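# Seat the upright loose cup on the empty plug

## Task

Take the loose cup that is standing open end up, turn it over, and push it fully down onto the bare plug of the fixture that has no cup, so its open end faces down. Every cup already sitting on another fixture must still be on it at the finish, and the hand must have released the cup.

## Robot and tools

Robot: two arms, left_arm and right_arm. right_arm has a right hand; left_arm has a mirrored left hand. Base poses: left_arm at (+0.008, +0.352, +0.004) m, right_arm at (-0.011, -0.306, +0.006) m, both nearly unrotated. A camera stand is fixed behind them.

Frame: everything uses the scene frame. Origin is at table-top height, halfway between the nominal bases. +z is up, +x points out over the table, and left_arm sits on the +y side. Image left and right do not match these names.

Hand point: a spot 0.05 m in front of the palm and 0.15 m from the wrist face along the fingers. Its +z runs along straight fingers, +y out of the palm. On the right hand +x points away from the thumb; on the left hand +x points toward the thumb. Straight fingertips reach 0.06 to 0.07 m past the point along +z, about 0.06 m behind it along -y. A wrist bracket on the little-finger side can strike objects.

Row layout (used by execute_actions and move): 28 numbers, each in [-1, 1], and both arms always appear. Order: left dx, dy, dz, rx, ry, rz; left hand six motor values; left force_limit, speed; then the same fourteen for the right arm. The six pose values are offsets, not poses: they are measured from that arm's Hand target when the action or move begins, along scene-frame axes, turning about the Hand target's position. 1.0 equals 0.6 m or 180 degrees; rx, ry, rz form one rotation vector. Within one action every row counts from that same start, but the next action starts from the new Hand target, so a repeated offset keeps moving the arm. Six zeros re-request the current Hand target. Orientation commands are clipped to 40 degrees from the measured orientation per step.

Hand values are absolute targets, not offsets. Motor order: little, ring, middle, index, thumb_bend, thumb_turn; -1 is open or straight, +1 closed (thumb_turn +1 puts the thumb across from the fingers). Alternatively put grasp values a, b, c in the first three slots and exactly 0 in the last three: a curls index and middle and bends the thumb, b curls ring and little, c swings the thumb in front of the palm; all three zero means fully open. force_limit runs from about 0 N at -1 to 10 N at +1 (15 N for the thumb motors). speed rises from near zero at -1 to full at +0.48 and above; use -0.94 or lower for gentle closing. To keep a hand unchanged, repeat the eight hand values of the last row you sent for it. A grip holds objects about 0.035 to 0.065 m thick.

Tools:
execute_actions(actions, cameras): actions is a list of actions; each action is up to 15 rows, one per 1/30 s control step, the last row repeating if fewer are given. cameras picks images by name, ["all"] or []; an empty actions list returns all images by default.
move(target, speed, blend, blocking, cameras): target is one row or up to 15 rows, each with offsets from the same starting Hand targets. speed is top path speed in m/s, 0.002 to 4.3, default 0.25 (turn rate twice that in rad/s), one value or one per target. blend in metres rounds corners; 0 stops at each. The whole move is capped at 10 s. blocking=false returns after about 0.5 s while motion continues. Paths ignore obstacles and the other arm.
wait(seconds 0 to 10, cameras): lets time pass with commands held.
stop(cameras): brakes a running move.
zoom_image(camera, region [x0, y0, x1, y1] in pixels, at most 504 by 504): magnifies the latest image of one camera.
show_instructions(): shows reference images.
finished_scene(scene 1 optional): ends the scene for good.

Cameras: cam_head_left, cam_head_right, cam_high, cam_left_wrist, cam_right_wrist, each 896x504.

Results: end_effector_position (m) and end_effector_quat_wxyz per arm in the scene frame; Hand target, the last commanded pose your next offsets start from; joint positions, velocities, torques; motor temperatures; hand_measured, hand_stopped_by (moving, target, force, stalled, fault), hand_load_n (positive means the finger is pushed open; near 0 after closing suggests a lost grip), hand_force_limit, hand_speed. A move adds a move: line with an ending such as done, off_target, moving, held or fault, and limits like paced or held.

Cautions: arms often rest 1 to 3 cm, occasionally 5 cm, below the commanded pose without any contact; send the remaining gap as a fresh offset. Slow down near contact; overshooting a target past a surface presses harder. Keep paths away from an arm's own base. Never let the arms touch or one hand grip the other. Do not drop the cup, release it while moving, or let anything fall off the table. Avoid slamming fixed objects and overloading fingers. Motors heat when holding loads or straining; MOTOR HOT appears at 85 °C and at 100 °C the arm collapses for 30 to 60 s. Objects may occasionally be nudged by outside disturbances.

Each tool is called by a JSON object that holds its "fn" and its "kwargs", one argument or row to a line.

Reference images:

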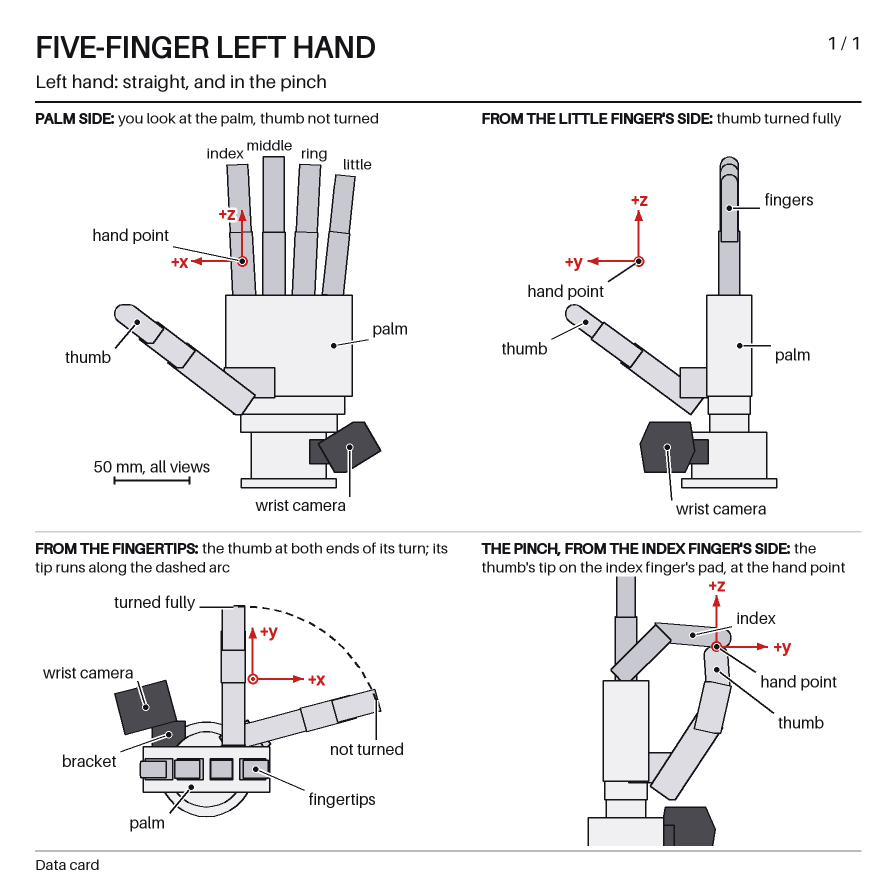

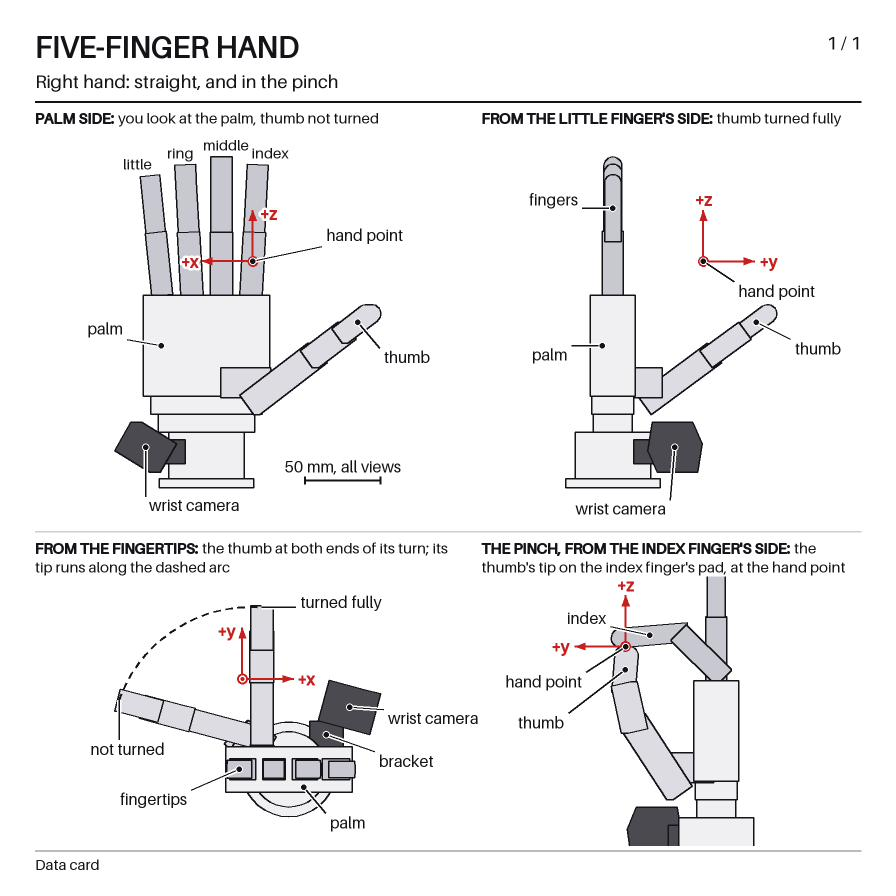

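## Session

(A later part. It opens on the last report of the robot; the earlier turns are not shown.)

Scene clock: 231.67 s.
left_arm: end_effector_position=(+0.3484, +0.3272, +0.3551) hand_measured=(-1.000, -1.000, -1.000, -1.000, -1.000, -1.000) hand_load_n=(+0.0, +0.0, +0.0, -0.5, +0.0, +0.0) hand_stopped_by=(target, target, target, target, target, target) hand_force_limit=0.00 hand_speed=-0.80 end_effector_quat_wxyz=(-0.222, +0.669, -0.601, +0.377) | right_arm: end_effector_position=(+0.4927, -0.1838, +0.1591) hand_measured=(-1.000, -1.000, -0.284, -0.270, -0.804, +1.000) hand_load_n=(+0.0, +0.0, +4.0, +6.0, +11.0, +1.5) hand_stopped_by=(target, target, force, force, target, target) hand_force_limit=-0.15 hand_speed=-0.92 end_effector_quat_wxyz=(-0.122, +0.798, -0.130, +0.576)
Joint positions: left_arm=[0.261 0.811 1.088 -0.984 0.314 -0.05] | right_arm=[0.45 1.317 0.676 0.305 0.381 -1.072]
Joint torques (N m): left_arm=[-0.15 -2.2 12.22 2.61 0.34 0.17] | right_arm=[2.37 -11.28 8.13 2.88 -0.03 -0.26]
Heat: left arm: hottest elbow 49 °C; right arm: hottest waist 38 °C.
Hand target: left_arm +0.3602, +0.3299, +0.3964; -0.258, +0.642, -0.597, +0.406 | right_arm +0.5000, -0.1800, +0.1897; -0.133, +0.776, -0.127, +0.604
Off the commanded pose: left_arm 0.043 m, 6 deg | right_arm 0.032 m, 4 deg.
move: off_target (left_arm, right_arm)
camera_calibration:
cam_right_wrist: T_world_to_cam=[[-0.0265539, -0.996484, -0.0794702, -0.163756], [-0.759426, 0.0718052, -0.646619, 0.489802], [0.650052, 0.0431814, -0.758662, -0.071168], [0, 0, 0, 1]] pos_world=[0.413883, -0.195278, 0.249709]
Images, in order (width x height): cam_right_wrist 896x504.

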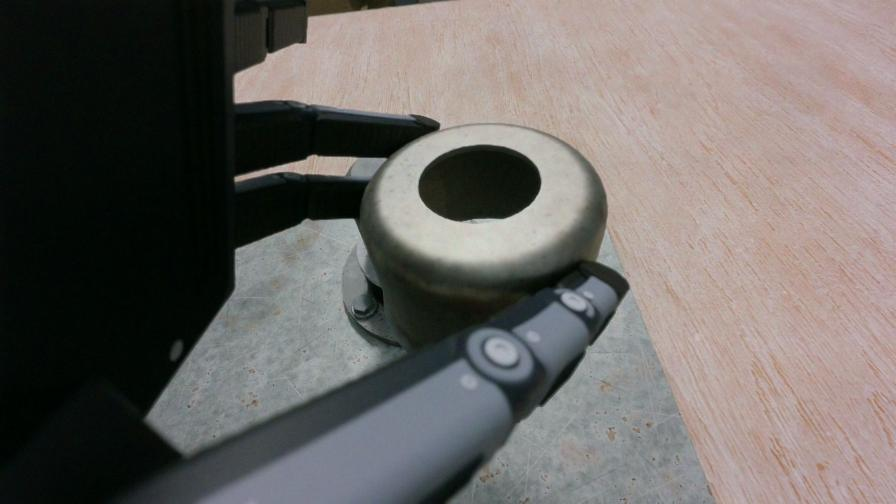

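{"fn": "move", "kwargs": {
  "target": [
    [0,0,0,0,0,0,-1,-1,-1,-1,-1,-1,0,-0.8, 0,0,0.075,0,0,0,-1,-1,0.25,0.2,-0.8,1,-0.15,-0.92],
    [0,0,0,0,0,0,-1,-1,-1,-1,-1,-1,0,-0.8, 0.158,0.06,0.075,0,0,0,-1,-1,0.25,0.2,-0.8,1,-0.15,-0.92]
  ],
  "cameras": ["cam_right_wrist", "cam_head_right", "cam_high"],
  "speed": [0.15, 0.15]
}}

{"fn": "zoom_image", "kwargs": {
  "camera": "cam_head_right",
  "region": [400, 180, 520, 280]
}}

{"fn": "zoom_image", "kwargs": {
  "camera": "cam_high",
  "region": [370, 110, 490, 220]
}}

Scene clock: 236.30 s.
left_arm: end_effector_position=(+0.3484, +0.3272, +0.3551) hand_measured=(-1.000, -1.000, -1.000, -1.000, -1.000, -1.000) hand_load_n=(+0.0, +0.0, +0.0, +0.0, +0.0, +0.0) hand_stopped_by=(target, target, target, target, target, target) hand_force_limit=0.00 hand_speed=-0.80 end_effector_quat_wxyz=(-0.222, +0.669, -0.601, +0.377) | right_arm: end_effector_position=(+0.5664, -0.1466, +0.1820) hand_measured=(-1.000, -1.000, -0.284, -0.270, -0.804, +1.000) hand_load_n=(+0.0, +0.0, +4.0, +6.0, +11.0, +1.5) hand_stopped_by=(target, target, force, force, target, target) hand_force_limit=-0.15 hand_speed=-0.92 end_effector_quat_wxyz=(-0.121, +0.806, -0.125, +0.566)
Joint positions: left_arm=[0.261 0.811 1.088 -0.984 0.314 -0.05] | right_arm=[0.448 1.486 0.937 0.189 0.365 -1.072]
Joint torques (N m): left_arm=[0.62 -1.32 12.44 2.5 0.36 0.24] | right_arm=[1.03 -13.16 13.63 2.19 -0.07 -0.32]
Heat: left arm: hottest elbow 49 °C; right arm: hottest waist 38 °C.
Hand target: left_arm +0.3602, +0.3299, +0.3964; -0.258, +0.642, -0.597, +0.406 | right_arm +0.5948, -0.1440, +0.2347; -0.133, +0.776, -0.127, +0.604
Off the commanded pose: left_arm 0.043 m, 6 deg | right_arm 0.060 m, 6 deg.
move: off_target (left_arm, right_arm)
camera_calibration:
cam_right_wrist: T_world_to_cam=[[-0.015516, -0.997203, -0.0731141, -0.130387], [-0.775808, 0.0581365, -0.628285, 0.561886], [0.630778, 0.0469741, -0.77454, -0.0889225], [0, 0, 0, 1]] pos_world=[0.489983, -0.158511, 0.274617]
Images, in order (width x height): cam_head_right 896x504, cam_high 896x504, cam_right_wrist 896x504.

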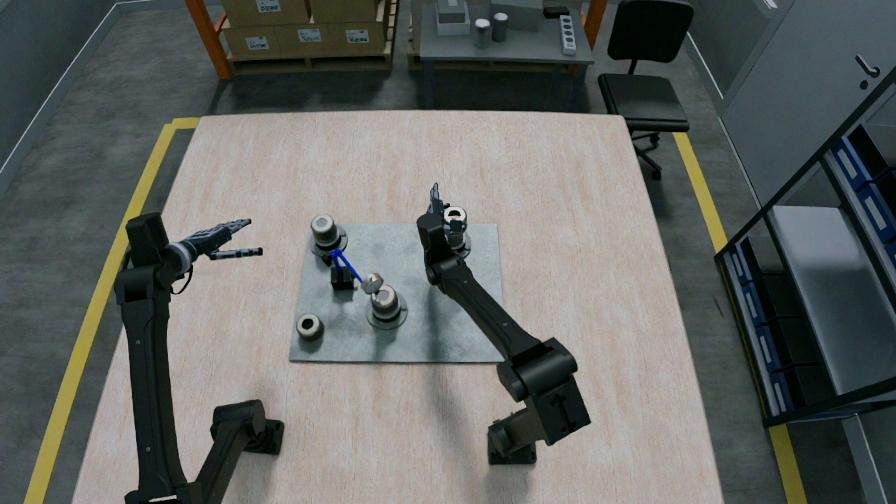

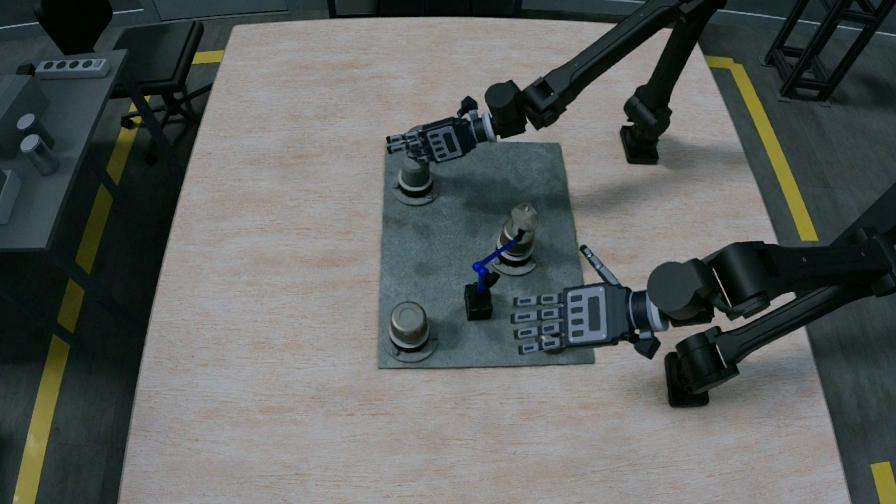

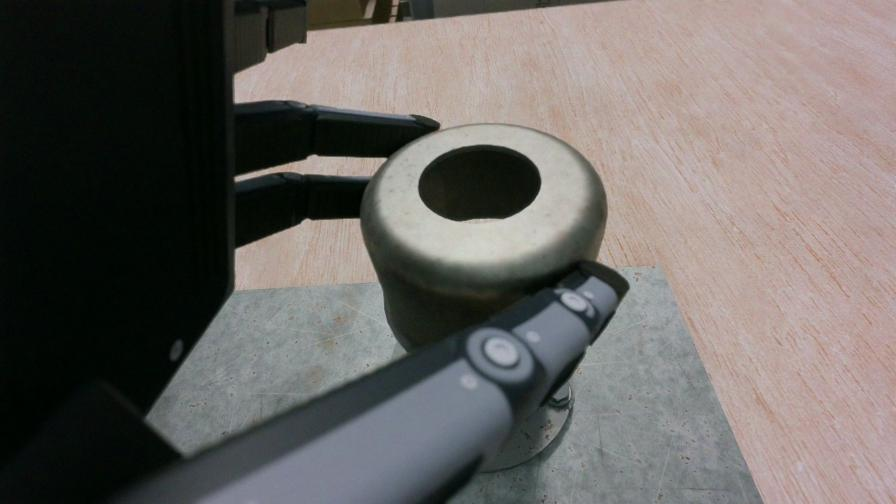

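Scaled by 4.200 from the camera's 896x504 image, which has a finer 1280x720 frame.

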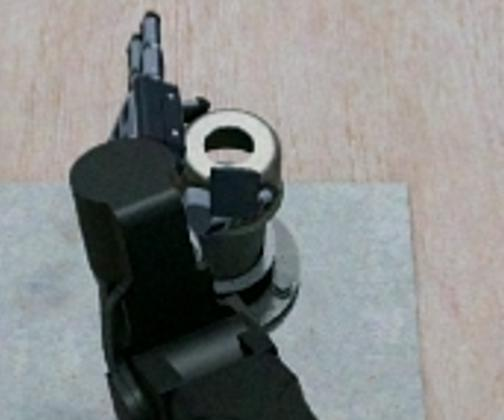

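Scaled by 4.200 from the camera's 896x504 image, which has a finer 1280x720 frame.

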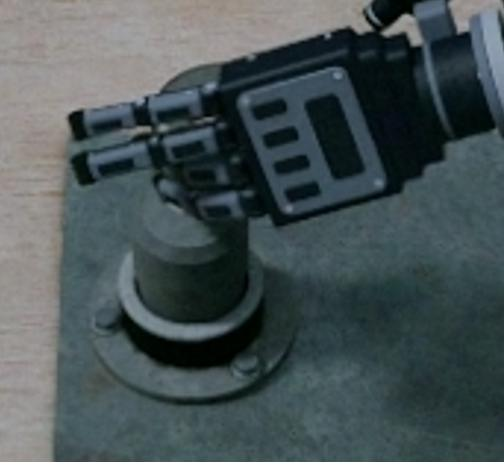

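{"fn": "move", "kwargs": {
  "target": [0,0,0,0,0,0,-1,-1,-1,-1,-1,-1,0,-0.8, 0.038,0,0.0,0,0,0,-1,-1,0.25,0.2,-0.8,1,-0.15,-0.92],
  "cameras": ["cam_right_wrist", "cam_head_right", "cam_high"],
  "speed": 0.12
}}

{"fn": "zoom_image", "kwargs": {
  "camera": "cam_head_right",
  "region": [400, 170, 520, 270]
}}

{"fn": "zoom_image", "kwargs": {
  "camera": "cam_right_wrist",
  "region": [340, 120, 700, 500]
}}

Scene clock: 240.30 s.
left_arm: end_effector_position=(+0.3484, +0.3272, +0.3551) hand_measured=(-1.000, -1.000, -1.000, -1.000, -1.000, -1.000) hand_load_n=(+0.0, +0.0, +0.0, +0.0, +0.0, +0.0) hand_stopped_by=(target, target, target, target, target, target) hand_force_limit=0.00 hand_speed=-0.80 end_effector_quat_wxyz=(-0.222, +0.669, -0.601, +0.377) | right_arm: end_effector_position=(+0.5908, -0.1509, +0.1814) hand_measured=(-1.000, -1.000, -0.284, -0.270, -0.804, +1.000) hand_load_n=(+0.0, +0.0, +4.0, +6.0, +11.0, +1.5) hand_stopped_by=(target, target, force, force, target, target) hand_force_limit=-0.15 hand_speed=-0.92 end_effector_quat_wxyz=(-0.122, +0.804, -0.131, +0.567)
Joint positions: left_arm=[0.261 0.811 1.088 -0.984 0.314 -0.05] | right_arm=[0.419 1.538 0.993 0.189 0.346 -1.072]
Joint torques (N m): left_arm=[0.85 -1.14 12.31 2.41 0.41 0.21] | right_arm=[1.14 -14.27 13.63 2.03 -0.08 -0.37]
Heat: left arm: hottest elbow 49 °C; right arm: hottest elbow 39 °C.
Hand target: left_arm +0.3602, +0.3299, +0.3964; -0.258, +0.642, -0.597, +0.406 | right_arm +0.6176, -0.1440, +0.2347; -0.133, +0.776, -0.127, +0.604
Off the commanded pose: left_arm 0.043 m, 6 deg | right_arm 0.060 m, 6 deg.
move: off_target (left_arm, right_arm)
camera_calibration:
cam_right_wrist: T_world_to_cam=[[-0.0258279, -0.996348, -0.0813865, -0.126739], [-0.774345, 0.0714298, -0.628719, 0.581924], [0.632236, 0.0467828, -0.773362, -0.105706], [0, 0, 0, 1]] pos_world=[0.514168, -0.162898, 0.273803]
Images, in order (width x height): cam_head_right 896x504, cam_high 896x504, cam_right_wrist 896x504.

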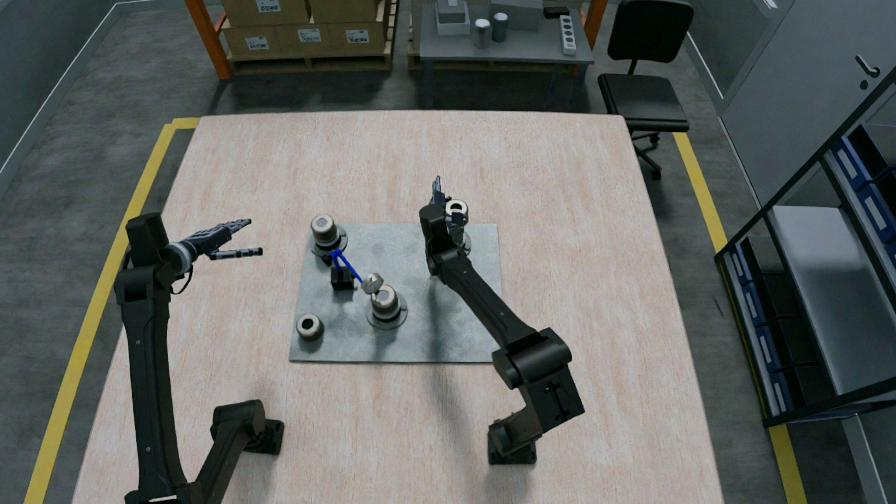

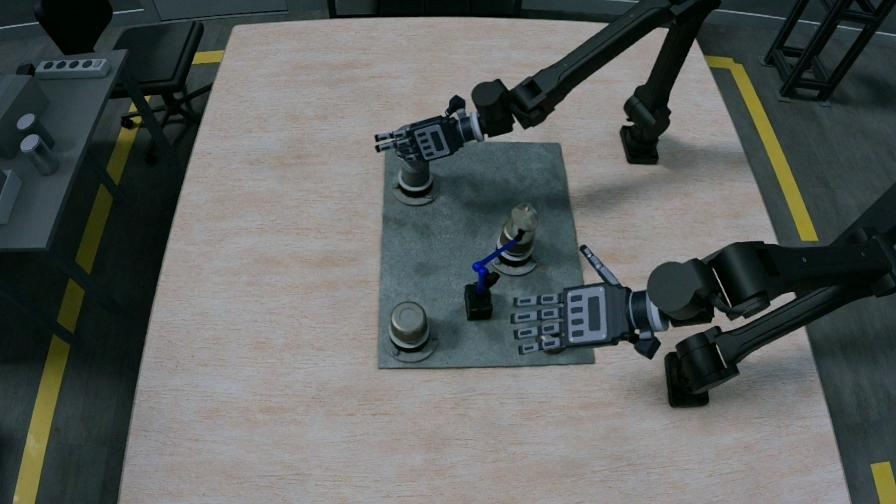

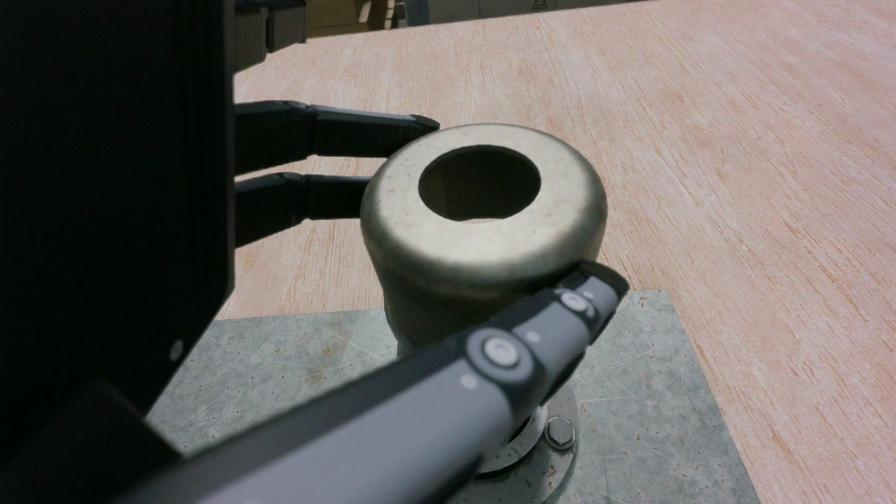

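Scaled by 4.200 from the camera's 896x504 image, which has a finer 1280x720 frame.

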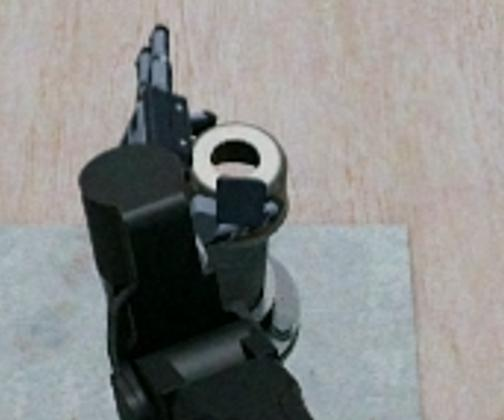

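Scaled by 1.326 from the camera's 896x504 image, which has a finer 1280x720 frame.

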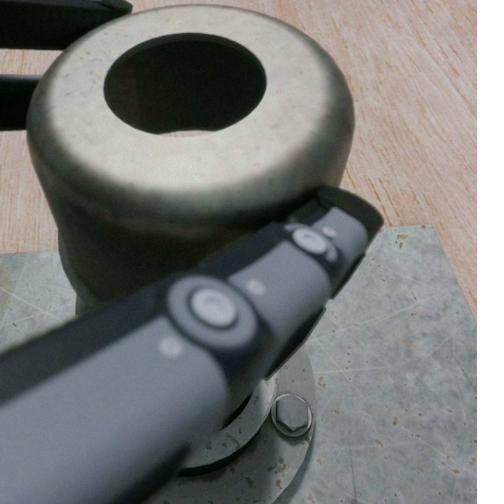

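{"fn": "move", "kwargs": {
  "target": [0,0,0,0,0,0,-1,-1,-1,-1,-1,-1,0,-0.8, 0.0,0.014,-0.03,0,0,0,-1,-1,0.25,0.2,-0.8,1,-0.15,-0.92],
  "cameras": ["cam_right_wrist", "cam_head_right", "cam_head_left"],
  "speed": 0.1
}}

{"fn": "zoom_image", "kwargs": {
  "camera": "cam_head_right",
  "region": [420, 180, 500, 260]
}}

{"fn": "zoom_image", "kwargs": {
  "camera": "cam_head_left",
  "region": [400, 180, 480, 260]
}}

{"fn": "zoom_image", "kwargs": {
  "camera": "cam_right_wrist",
  "region": [340, 120, 700, 500]
}}

Scene clock: 248.40 s.
left_arm: end_effector_position=(+0.3484, +0.3272, +0.3551) hand_measured=(-1.000, -1.000, -1.000, -1.000, -1.000, -1.000) hand_load_n=(+0.0, +0.0, +0.0, +0.0, +0.0, +0.0) hand_stopped_by=(target, target, target, target, target, target) hand_force_limit=0.00 hand_speed=-0.80 end_effector_quat_wxyz=(-0.222, +0.669, -0.601, +0.377) | right_arm: end_effector_position=(+0.5931, -0.1511, +0.1617) hand_measured=(-1.000, -1.000, -0.284, -0.270, -0.804, +1.000) hand_load_n=(+0.0, +0.0, +4.0, +6.5, +11.0, +1.5) hand_stopped_by=(target, target, force, force, target, target) hand_force_limit=-0.15 hand_speed=-0.92 end_effector_quat_wxyz=(-0.113, +0.811, -0.131, +0.558)
Joint positions: left_arm=[0.261 0.811 1.088 -0.984 0.314 -0.05] | right_arm=[0.419 1.575 0.993 0.198 0.352 -1.072]
Joint torques (N m): left_arm=[0.56 -0.79 12.34 2.56 0.32 0.16] | right_arm=[2.49 -15.09 12.25 3.6 0.27 -0.31]
Heat: left arm: hottest elbow 49 °C; right arm: hottest elbow 40 °C.
Hand target: left_arm +0.3602, +0.3299, +0.3964; -0.258, +0.642, -0.597, +0.406 | right_arm +0.6176, -0.1356, +0.2167; -0.133, +0.776, -0.127, +0.604
Off the commanded pose: left_arm 0.043 m, 6 deg | right_arm 0.062 m, 7 deg.
move: off_target (left_arm, right_arm)
camera_calibration:
cam_right_wrist: T_world_to_cam=[[-0.0334156, -0.997163, -0.0674451, -0.126263], [-0.789013, 0.0677415, -0.61063, 0.576543], [0.613467, 0.0328104, -0.789038, -0.110797], [0, 0, 0, 1]] pos_world=[0.518651, -0.161325, 0.256116]
Images, in order (width x height): cam_head_left 896x504, cam_head_right 896x504, cam_right_wrist 896x504.

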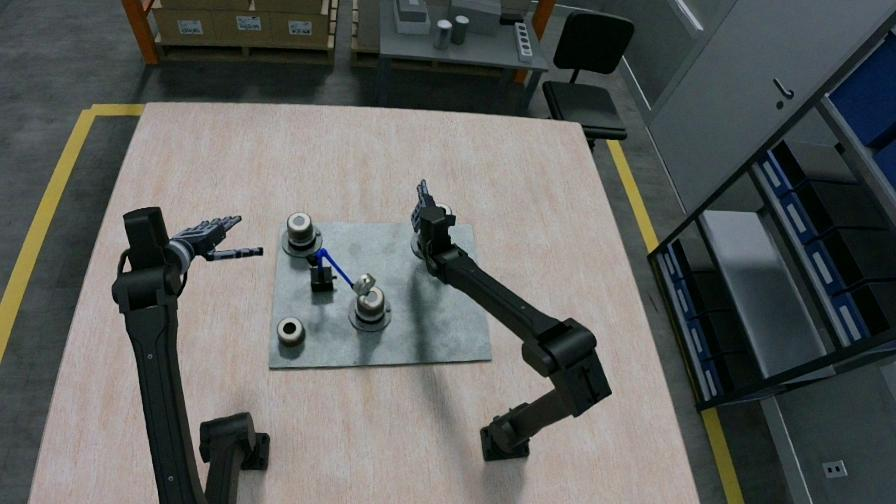

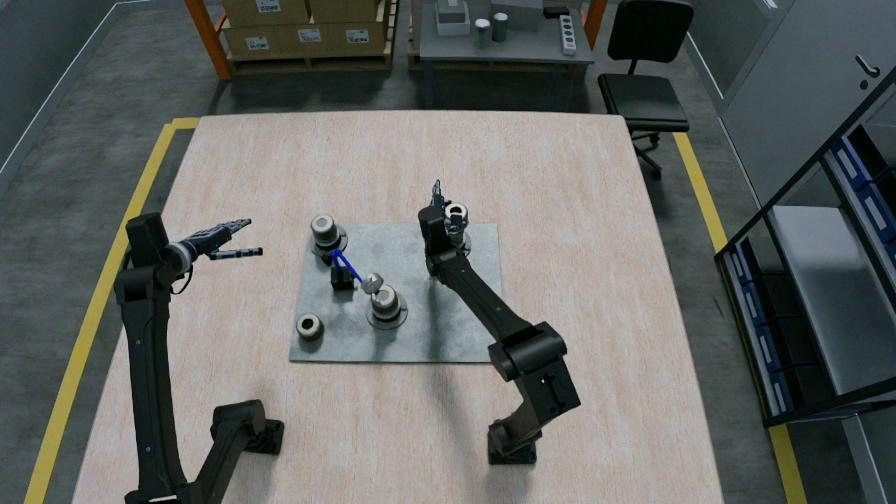

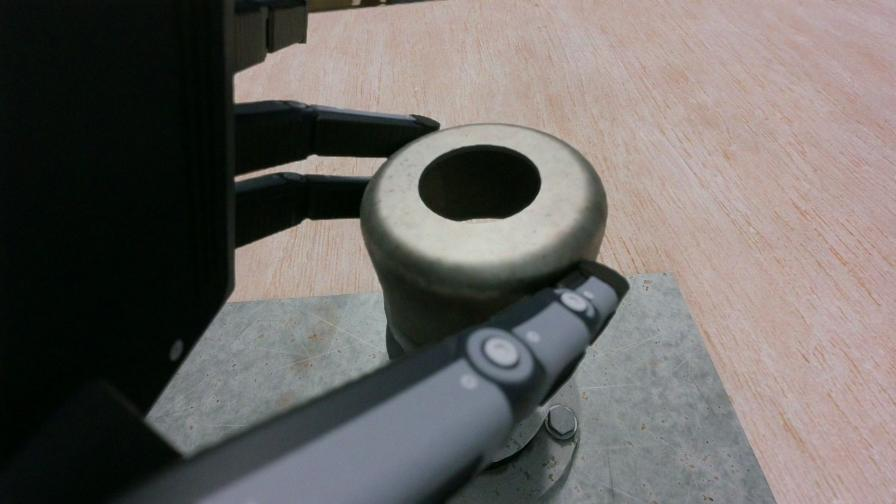

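Scaled by 6.300 from the camera's 896x504 image, which has a finer 1280x720 frame.

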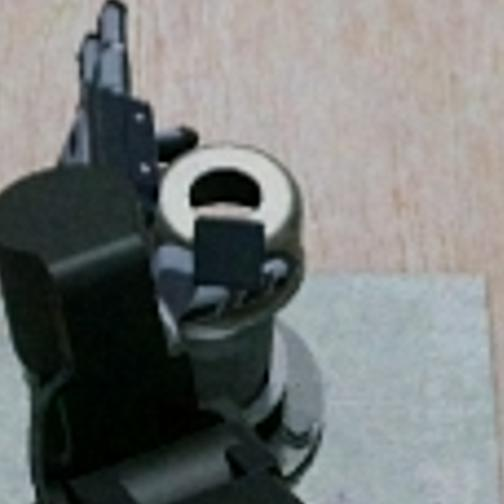

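Scaled by 6.300 from the camera's 896x504 image, which has a finer 1280x720 frame.

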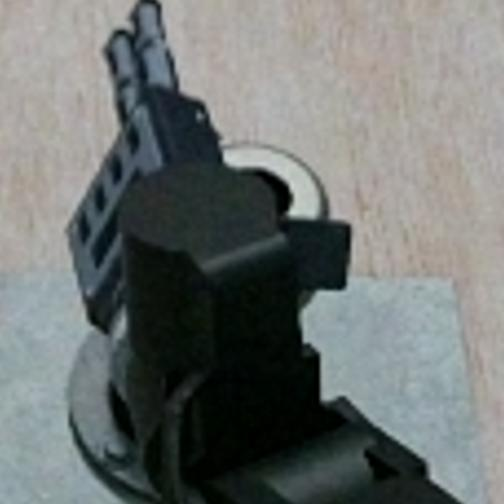

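Scaled by 1.326 from the camera's 896x504 image, which has a finer 1280x720 frame.

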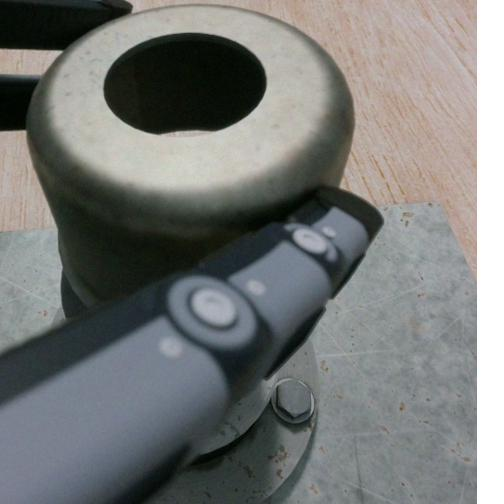

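{"fn": "move", "kwargs": {
  "target": [0,0,0,0,0,0,-1,-1,-1,-1,-1,-1,0,-0.8, -0.0067,0.0,-0.03,0.0103,-0.0148,0.016,-1,-1,0.25,0.2,-0.8,1,-0.15,-0.92],
  "cameras": ["cam_right_wrist", "cam_head_right"],
  "speed": 0.08
}}

{"fn": "zoom_image", "kwargs": {
  "camera": "cam_head_right",
  "region": [420, 180, 500, 260]
}}

{"fn": "zoom_image", "kwargs": {
  "camera": "cam_right_wrist",
  "region": [340, 120, 700, 500]
}}

Scene clock: 251.97 s.
left_arm: end_effector_position=(+0.3484, +0.3272, +0.3551) hand_measured=(-1.000, -1.000, -1.000, -1.000, -1.000, -1.000) hand_load_n=(+0.0, +0.0, +0.0, +0.0, +0.0, +0.0) hand_stopped_by=(target, target, target, target, target, target) hand_force_limit=0.00 hand_speed=-0.80 end_effector_quat_wxyz=(-0.222, +0.669, -0.601, +0.377) | right_arm: end_effector_position=(+0.6023, -0.1342, +0.1676) hand_measured=(-1.000, -1.000, -0.284, -0.270, -0.804, +1.000) hand_load_n=(+0.0, +0.0, +4.0, +6.0, +11.0, +1.5) hand_stopped_by=(target, target, force, force, target, target) hand_force_limit=-0.15 hand_speed=-0.92 end_effector_quat_wxyz=(-0.158, +0.787, -0.119, +0.585)
Joint positions: left_arm=[0.261 0.811 1.088 -0.984 0.314 -0.05] | right_arm=[0.422 1.589 0.966 0.34 0.295 -1.072]
Joint torques (N m): left_arm=[-0.21 -1.08 12.38 2.51 0.38 0.24] | right_arm=[1.14 -15.03 8.32 3.74 -0.11 -0.37]
Heat: left arm: hottest elbow 49 °C; right arm: hottest elbow 41 °C.
Hand target: left_arm +0.3602, +0.3299, +0.3964; -0.258, +0.642, -0.597, +0.406 | right_arm +0.6136, -0.1356, +0.1987; -0.163, +0.762, -0.114, +0.616
Off the commanded pose: left_arm 0.043 m, 6 deg | right_arm 0.033 m, 5 deg.
move: off_target (left_arm, right_arm)
camera_calibration:
cam_right_wrist: T_world_to_cam=[[0.0312484, -0.991617, -0.125375, -0.137263], [-0.738145, 0.06168, -0.671817, 0.565076], [0.673918, 0.113538, -0.73003, -0.147971], [0, 0, 0, 1]] pos_world=[0.521118, -0.154166, 0.254395]
Images, in order (width x height): cam_head_right 896x504, cam_right_wrist 896x504.

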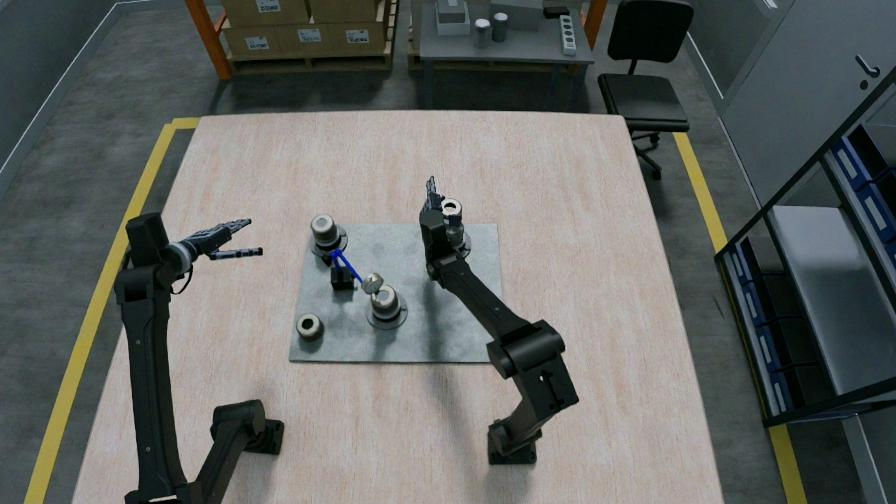

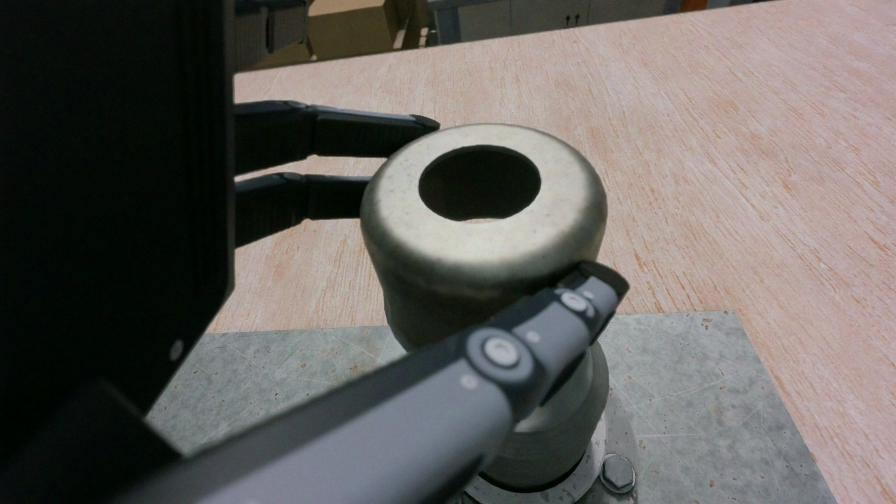

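Scaled by 6.300 from the camera's 896x504 image, which has a finer 1280x720 frame.

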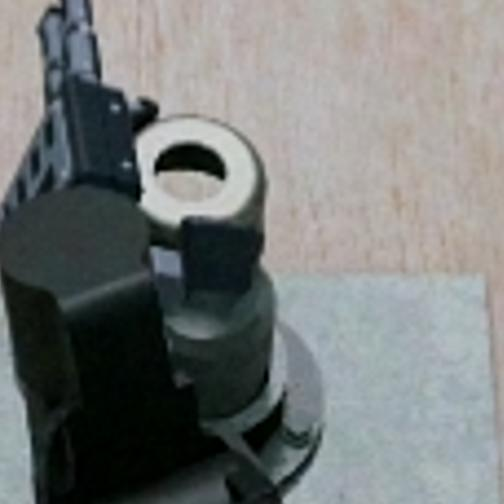

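Scaled by 1.326 from the camera's 896x504 image, which has a finer 1280x720 frame.

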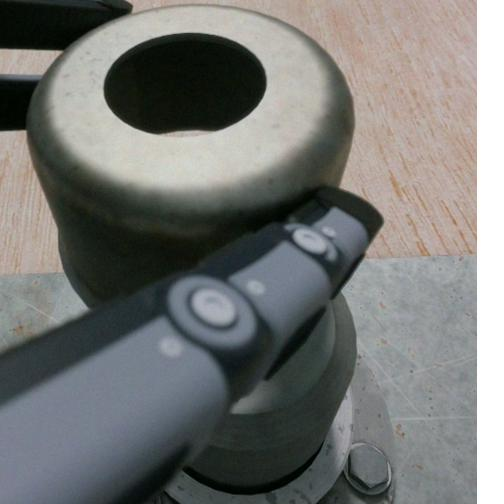

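{"fn": "move", "kwargs": {
  "target": [
    [0,0,0,0,0,0,-1,-1,-1,-1,-1,-1,0,-0.8, -0.0317,-0.0123,0.12,-0.0083,0.0216,0,-1,-1,0.25,0.2,-0.8,1,-0.15,-0.92],
    [0,0,0,0,0,0,-1,-1,-1,-1,-1,-1,0,-0.8, -0.0317,-0.0123,-0.036,-0.0083,0.0216,0,-1,-1,0.25,0.2,-0.8,1,-0.15,-0.92]
  ],
  "cameras": ["cam_right_wrist", "cam_head_right"],
  "speed": [0.2, 0.12]
}}

{"fn": "zoom_image", "kwargs": {
  "camera": "cam_head_right",
  "region": [420, 180, 500, 260]
}}

{"fn": "zoom_image", "kwargs": {
  "camera": "cam_right_wrist",
  "region": [340, 120, 700, 500]
}}

Scene clock: 257.80 s.
left_arm: end_effector_position=(+0.3484, +0.3272, +0.3551) hand_measured=(-1.000, -1.000, -1.000, -1.000, -1.000, -1.000) hand_load_n=(+0.0, +0.0, +0.0, +0.0, +0.0, +0.0) hand_stopped_by=(target, target, target, target, target, target) hand_force_limit=0.00 hand_speed=-0.80 end_effector_quat_wxyz=(-0.222, +0.669, -0.601, +0.377) | right_arm: end_effector_position=(+0.5832, -0.1427, +0.1479) hand_measured=(-1.000, -1.000, -0.284, -0.270, -0.804, +1.000) hand_load_n=(+0.0, +0.0, +4.0, +6.0, +10.5, +1.5) hand_stopped_by=(target, target, force, force, target, target) hand_force_limit=-0.15 hand_speed=-0.92 end_effector_quat_wxyz=(-0.143, +0.807, -0.116, +0.561)
Joint positions: left_arm=[0.261 0.811 1.088 -0.984 0.314 -0.05] | right_arm=[0.422 1.569 0.928 0.288 0.295 -1.072]
Joint torques (N m): left_arm=[0.03 -1.67 12.36 2.45 0.38 0.16] | right_arm=[1.32 -14.51 8.02 3.67 -0.08 -0.32]
Heat: left arm: hottest elbow 49 °C; right arm: hottest elbow 40 °C.
Hand target: left_arm +0.3602, +0.3299, +0.3964; -0.258, +0.642, -0.597, +0.406 | right_arm +0.5946, -0.1430, +0.1771; -0.150, +0.785, -0.112, +0.591
Off the commanded pose: left_arm 0.043 m, 6 deg | right_arm 0.031 m, 4 deg.
move: off_target (left_arm, right_arm)
camera_calibration:
cam_right_wrist: T_world_to_cam=[[0.0240122, -0.994841, -0.0985674, -0.147747], [-0.779945, 0.0430361, -0.624367, 0.552935], [0.625387, 0.0918696, -0.774888, -0.116622], [0, 0, 0, 1]] pos_world=[0.50774, -0.160066, 0.240302]
Images, in order (width x height): cam_head_right 896x504, cam_right_wrist 896x504.

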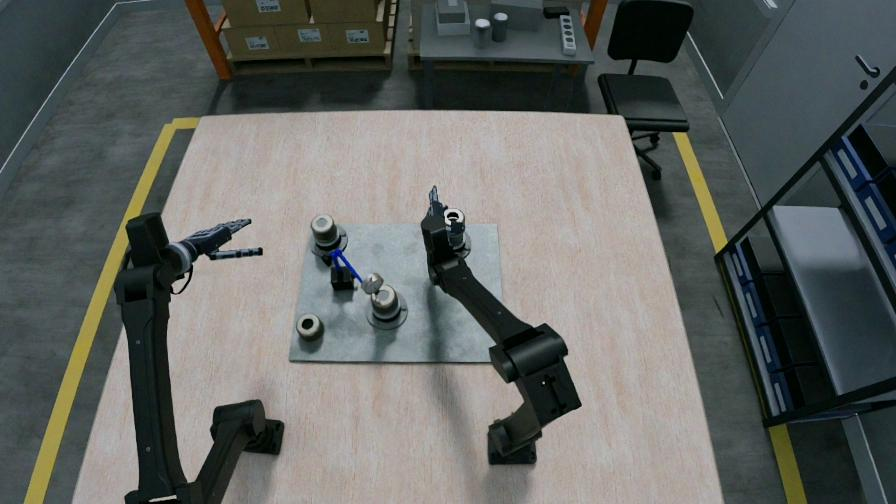

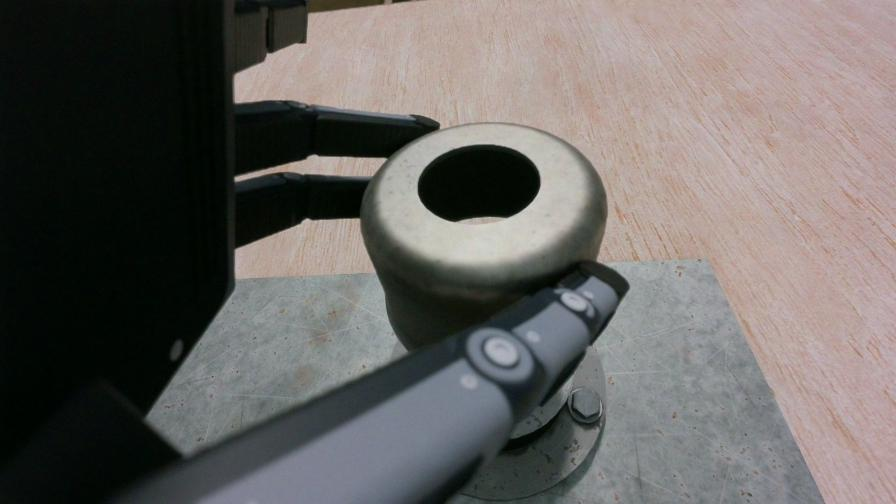

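Scaled by 6.300 from the camera's 896x504 image, which has a finer 1280x720 frame.

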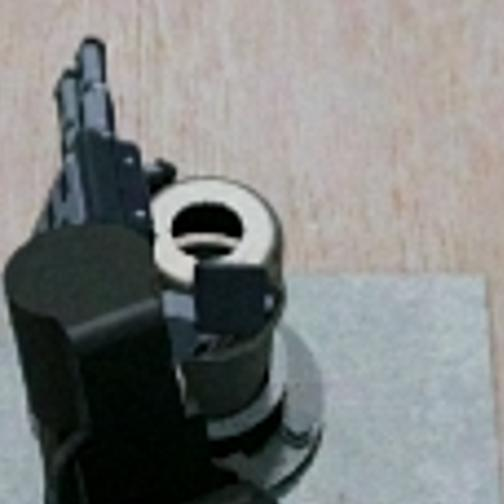

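Scaled by 1.326 from the camera's 896x504 image, which has a finer 1280x720 frame.

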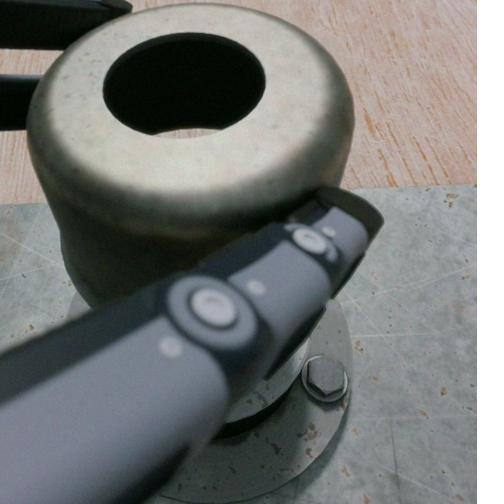

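{"fn": "move", "kwargs": {
  "target": [0,0,0,0,0,0,-1,-1,-1,-1,-1,-1,0,-0.8, 0.01,-0.002,-0.035,0,0,0,-1,-1,0.25,0.2,-0.8,1,-0.15,-0.92],
  "cameras": ["cam_right_wrist", "cam_head_right"],
  "speed": 0.06
}}

{"fn": "zoom_image", "kwargs": {
  "camera": "cam_head_right",
  "region": [420, 180, 500, 260]
}}

{"fn": "zoom_image", "kwargs": {
  "camera": "cam_right_wrist",
  "region": [340, 120, 700, 500]
}}

Scene clock: 260.90 s.
left_arm: end_effector_position=(+0.3484, +0.3272, +0.3551) hand_measured=(-1.000, -1.000, -1.000, -1.000, -1.000, -1.000) hand_load_n=(+0.0, +0.0, +0.0, +0.0, +0.0, +0.0) hand_stopped_by=(target, target, target, target, target, target) hand_force_limit=0.00 hand_speed=-0.80 end_effector_quat_wxyz=(-0.222, +0.669, -0.601, +0.377) | right_arm: end_effector_position=(+0.5877, -0.1440, +0.1415) hand_measured=(-1.000, -1.000, -0.284, -0.270, -0.804, +1.000) hand_load_n=(-0.5, +0.0, +3.5, +5.0, +11.5, -2.5) hand_stopped_by=(target, target, force, force, target, target) hand_force_limit=-0.15 hand_speed=-0.92 end_effector_quat_wxyz=(-0.141, +0.801, -0.117, +0.571)
Joint positions: left_arm=[0.261 0.811 1.088 -0.984 0.314 -0.05] | right_arm=[0.421 1.593 0.918 0.345 0.304 -1.082]
Joint torques (N m): left_arm=[0.5 -1.49 12.48 2.63 0.36 0.16] | right_arm=[1.03 -12.81 7.91 3.74 -0.23 -0.25]
Heat: left arm: hottest elbow 49 °C; right arm: hottest elbow 40 °C.
Hand target: left_arm +0.3602, +0.3299, +0.3964; -0.258, +0.642, -0.597, +0.406 | right_arm +0.6006, -0.1442, +0.1561; -0.150, +0.785, -0.112, +0.591
Off the commanded pose: left_arm 0.043 m, 6 deg | right_arm 0.019 m, 3 deg.
move: off_target (left_arm, right_arm)
camera_calibration:
cam_right_wrist: T_world_to_cam=[[0.0190462, -0.995203, -0.0959644, -0.147287], [-0.764952, 0.0473001, -0.642348, 0.546843], [0.643806, 0.0856425, -0.760381, -0.137984], [0, 0, 0, 1]] pos_world=[0.509949, -0.160629, 0.232209]
Images, in order (width x height): cam_head_right 896x504, cam_right_wrist 896x504.

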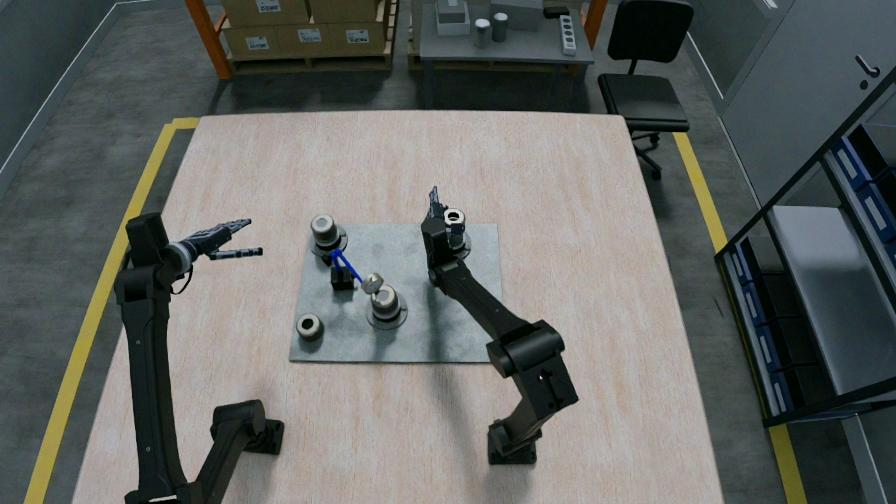

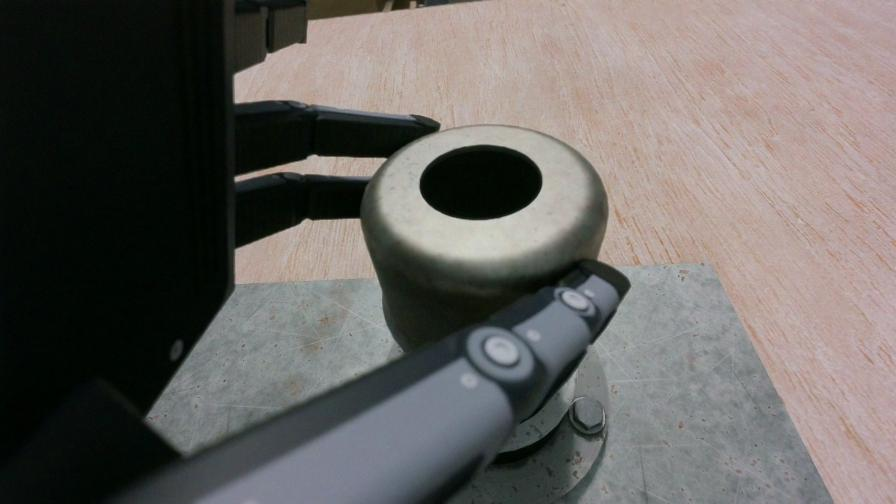

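Scaled by 6.300 from the camera's 896x504 image, which has a finer 1280x720 frame.

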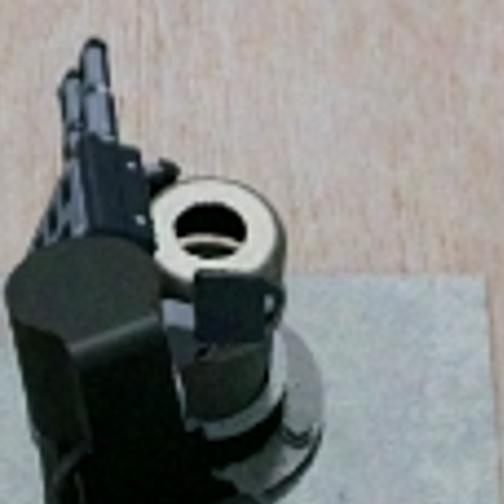

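Scaled by 1.326 from the camera's 896x504 image, which has a finer 1280x720 frame.

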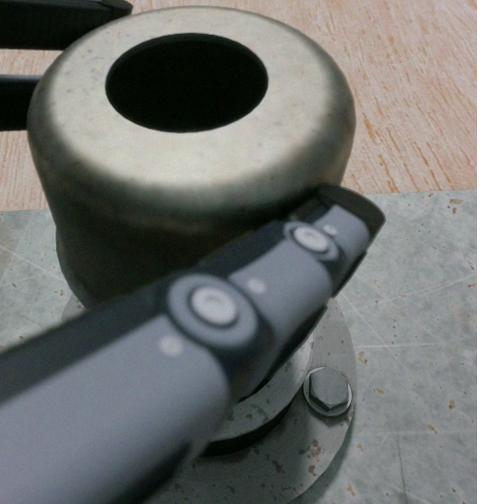

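{"fn": "zoom_image", "kwargs": {
  "camera": "cam_right_wrist",
  "region": [360, 250, 480, 360]
}}

{"fn": "zoom_image", "kwargs": {
  "camera": "cam_right_wrist",
  "region": [460, 330, 640, 504]
}}

Scaled by 4.200 from the camera's 896x504 image, which has a finer 1280x720 frame.

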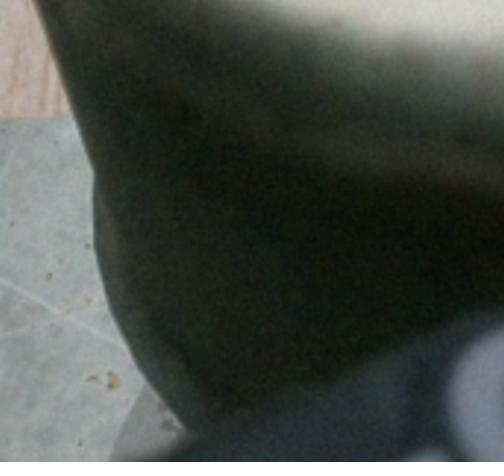

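Scaled by 2.800 from the camera's 896x504 image, which has a finer 1280x720 frame.

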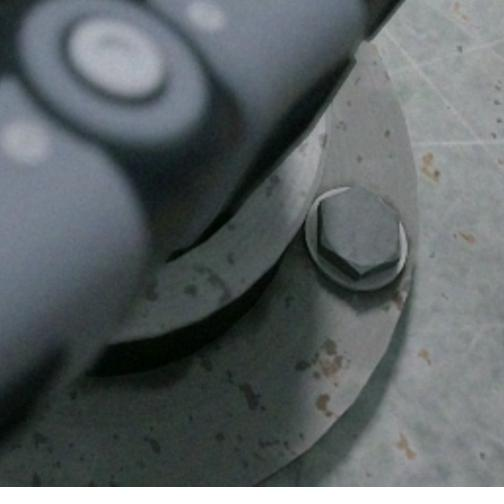

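{"fn": "move", "kwargs": {
  "target": [0,0,0,0,0,0,-1,-1,-1,-1,-1,-1,0,-0.8, 0.01,0.0,0.0,0,0,0,-1,-1,0.25,0.2,-0.8,1,-0.15,-0.92],
  "cameras": ["cam_right_wrist"],
  "speed": 0.05
}}

Scene clock: 267.30 s.
left_arm: end_effector_position=(+0.3484, +0.3272, +0.3551) hand_measured=(-1.000, -1.000, -1.000, -1.000, -1.000, -1.000) hand_load_n=(+0.0, +0.0, +0.0, +0.0, -0.5, +0.0) hand_stopped_by=(target, target, target, target, target, target) hand_force_limit=0.00 hand_speed=-0.80 end_effector_quat_wxyz=(-0.222, +0.669, -0.601, +0.377) | right_arm: end_effector_position=(+0.5888, -0.1455, +0.1396) hand_measured=(-1.000, -1.000, -0.284, -0.270, -0.804, +1.000) hand_load_n=(+0.0, +0.0, +4.0, +4.5, +11.0, -3.5) hand_stopped_by=(target, target, force, force, target, target) hand_force_limit=-0.15 hand_speed=-0.92 end_effector_quat_wxyz=(-0.136, +0.802, -0.110, +0.571)
Joint positions: left_arm=[0.261 0.811 1.088 -0.984 0.314 -0.05] | right_arm=[0.419 1.599 0.918 0.35 0.304 -1.098]
Joint torques (N m): left_arm=[0.21 -1.73 12.19 2.61 0.4 0.19] | right_arm=[1.03 -12.28 9.09 3.44 -0.41 -0.19]
Heat: left arm: hottest elbow 49 °C; right arm: hottest elbow 39 °C.
Hand target: left_arm +0.3602, +0.3299, +0.3964; -0.258, +0.642, -0.597, +0.406 | right_arm +0.6066, -0.1442, +0.1561; -0.150, +0.785, -0.112, +0.591
Off the commanded pose: left_arm 0.043 m, 6 deg | right_arm 0.024 m, 3 deg.
move: off_target (left_arm, right_arm)
camera_calibration:
cam_right_wrist: T_world_to_cam=[[0.0227534, -0.996576, -0.0794845, -0.153643], [-0.765021, 0.0338267, -0.643116, 0.544742], [0.643603, 0.0754404, -0.761632, -0.141264], [0, 0, 0, 1]] pos_world=[0.511153, -0.160886, 0.230529]
Images, in order (width x height): cam_right_wrist 896x504.

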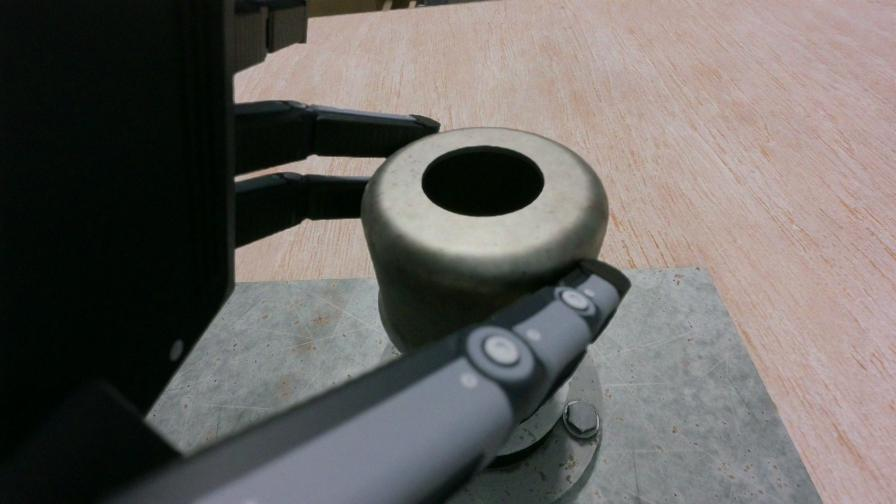

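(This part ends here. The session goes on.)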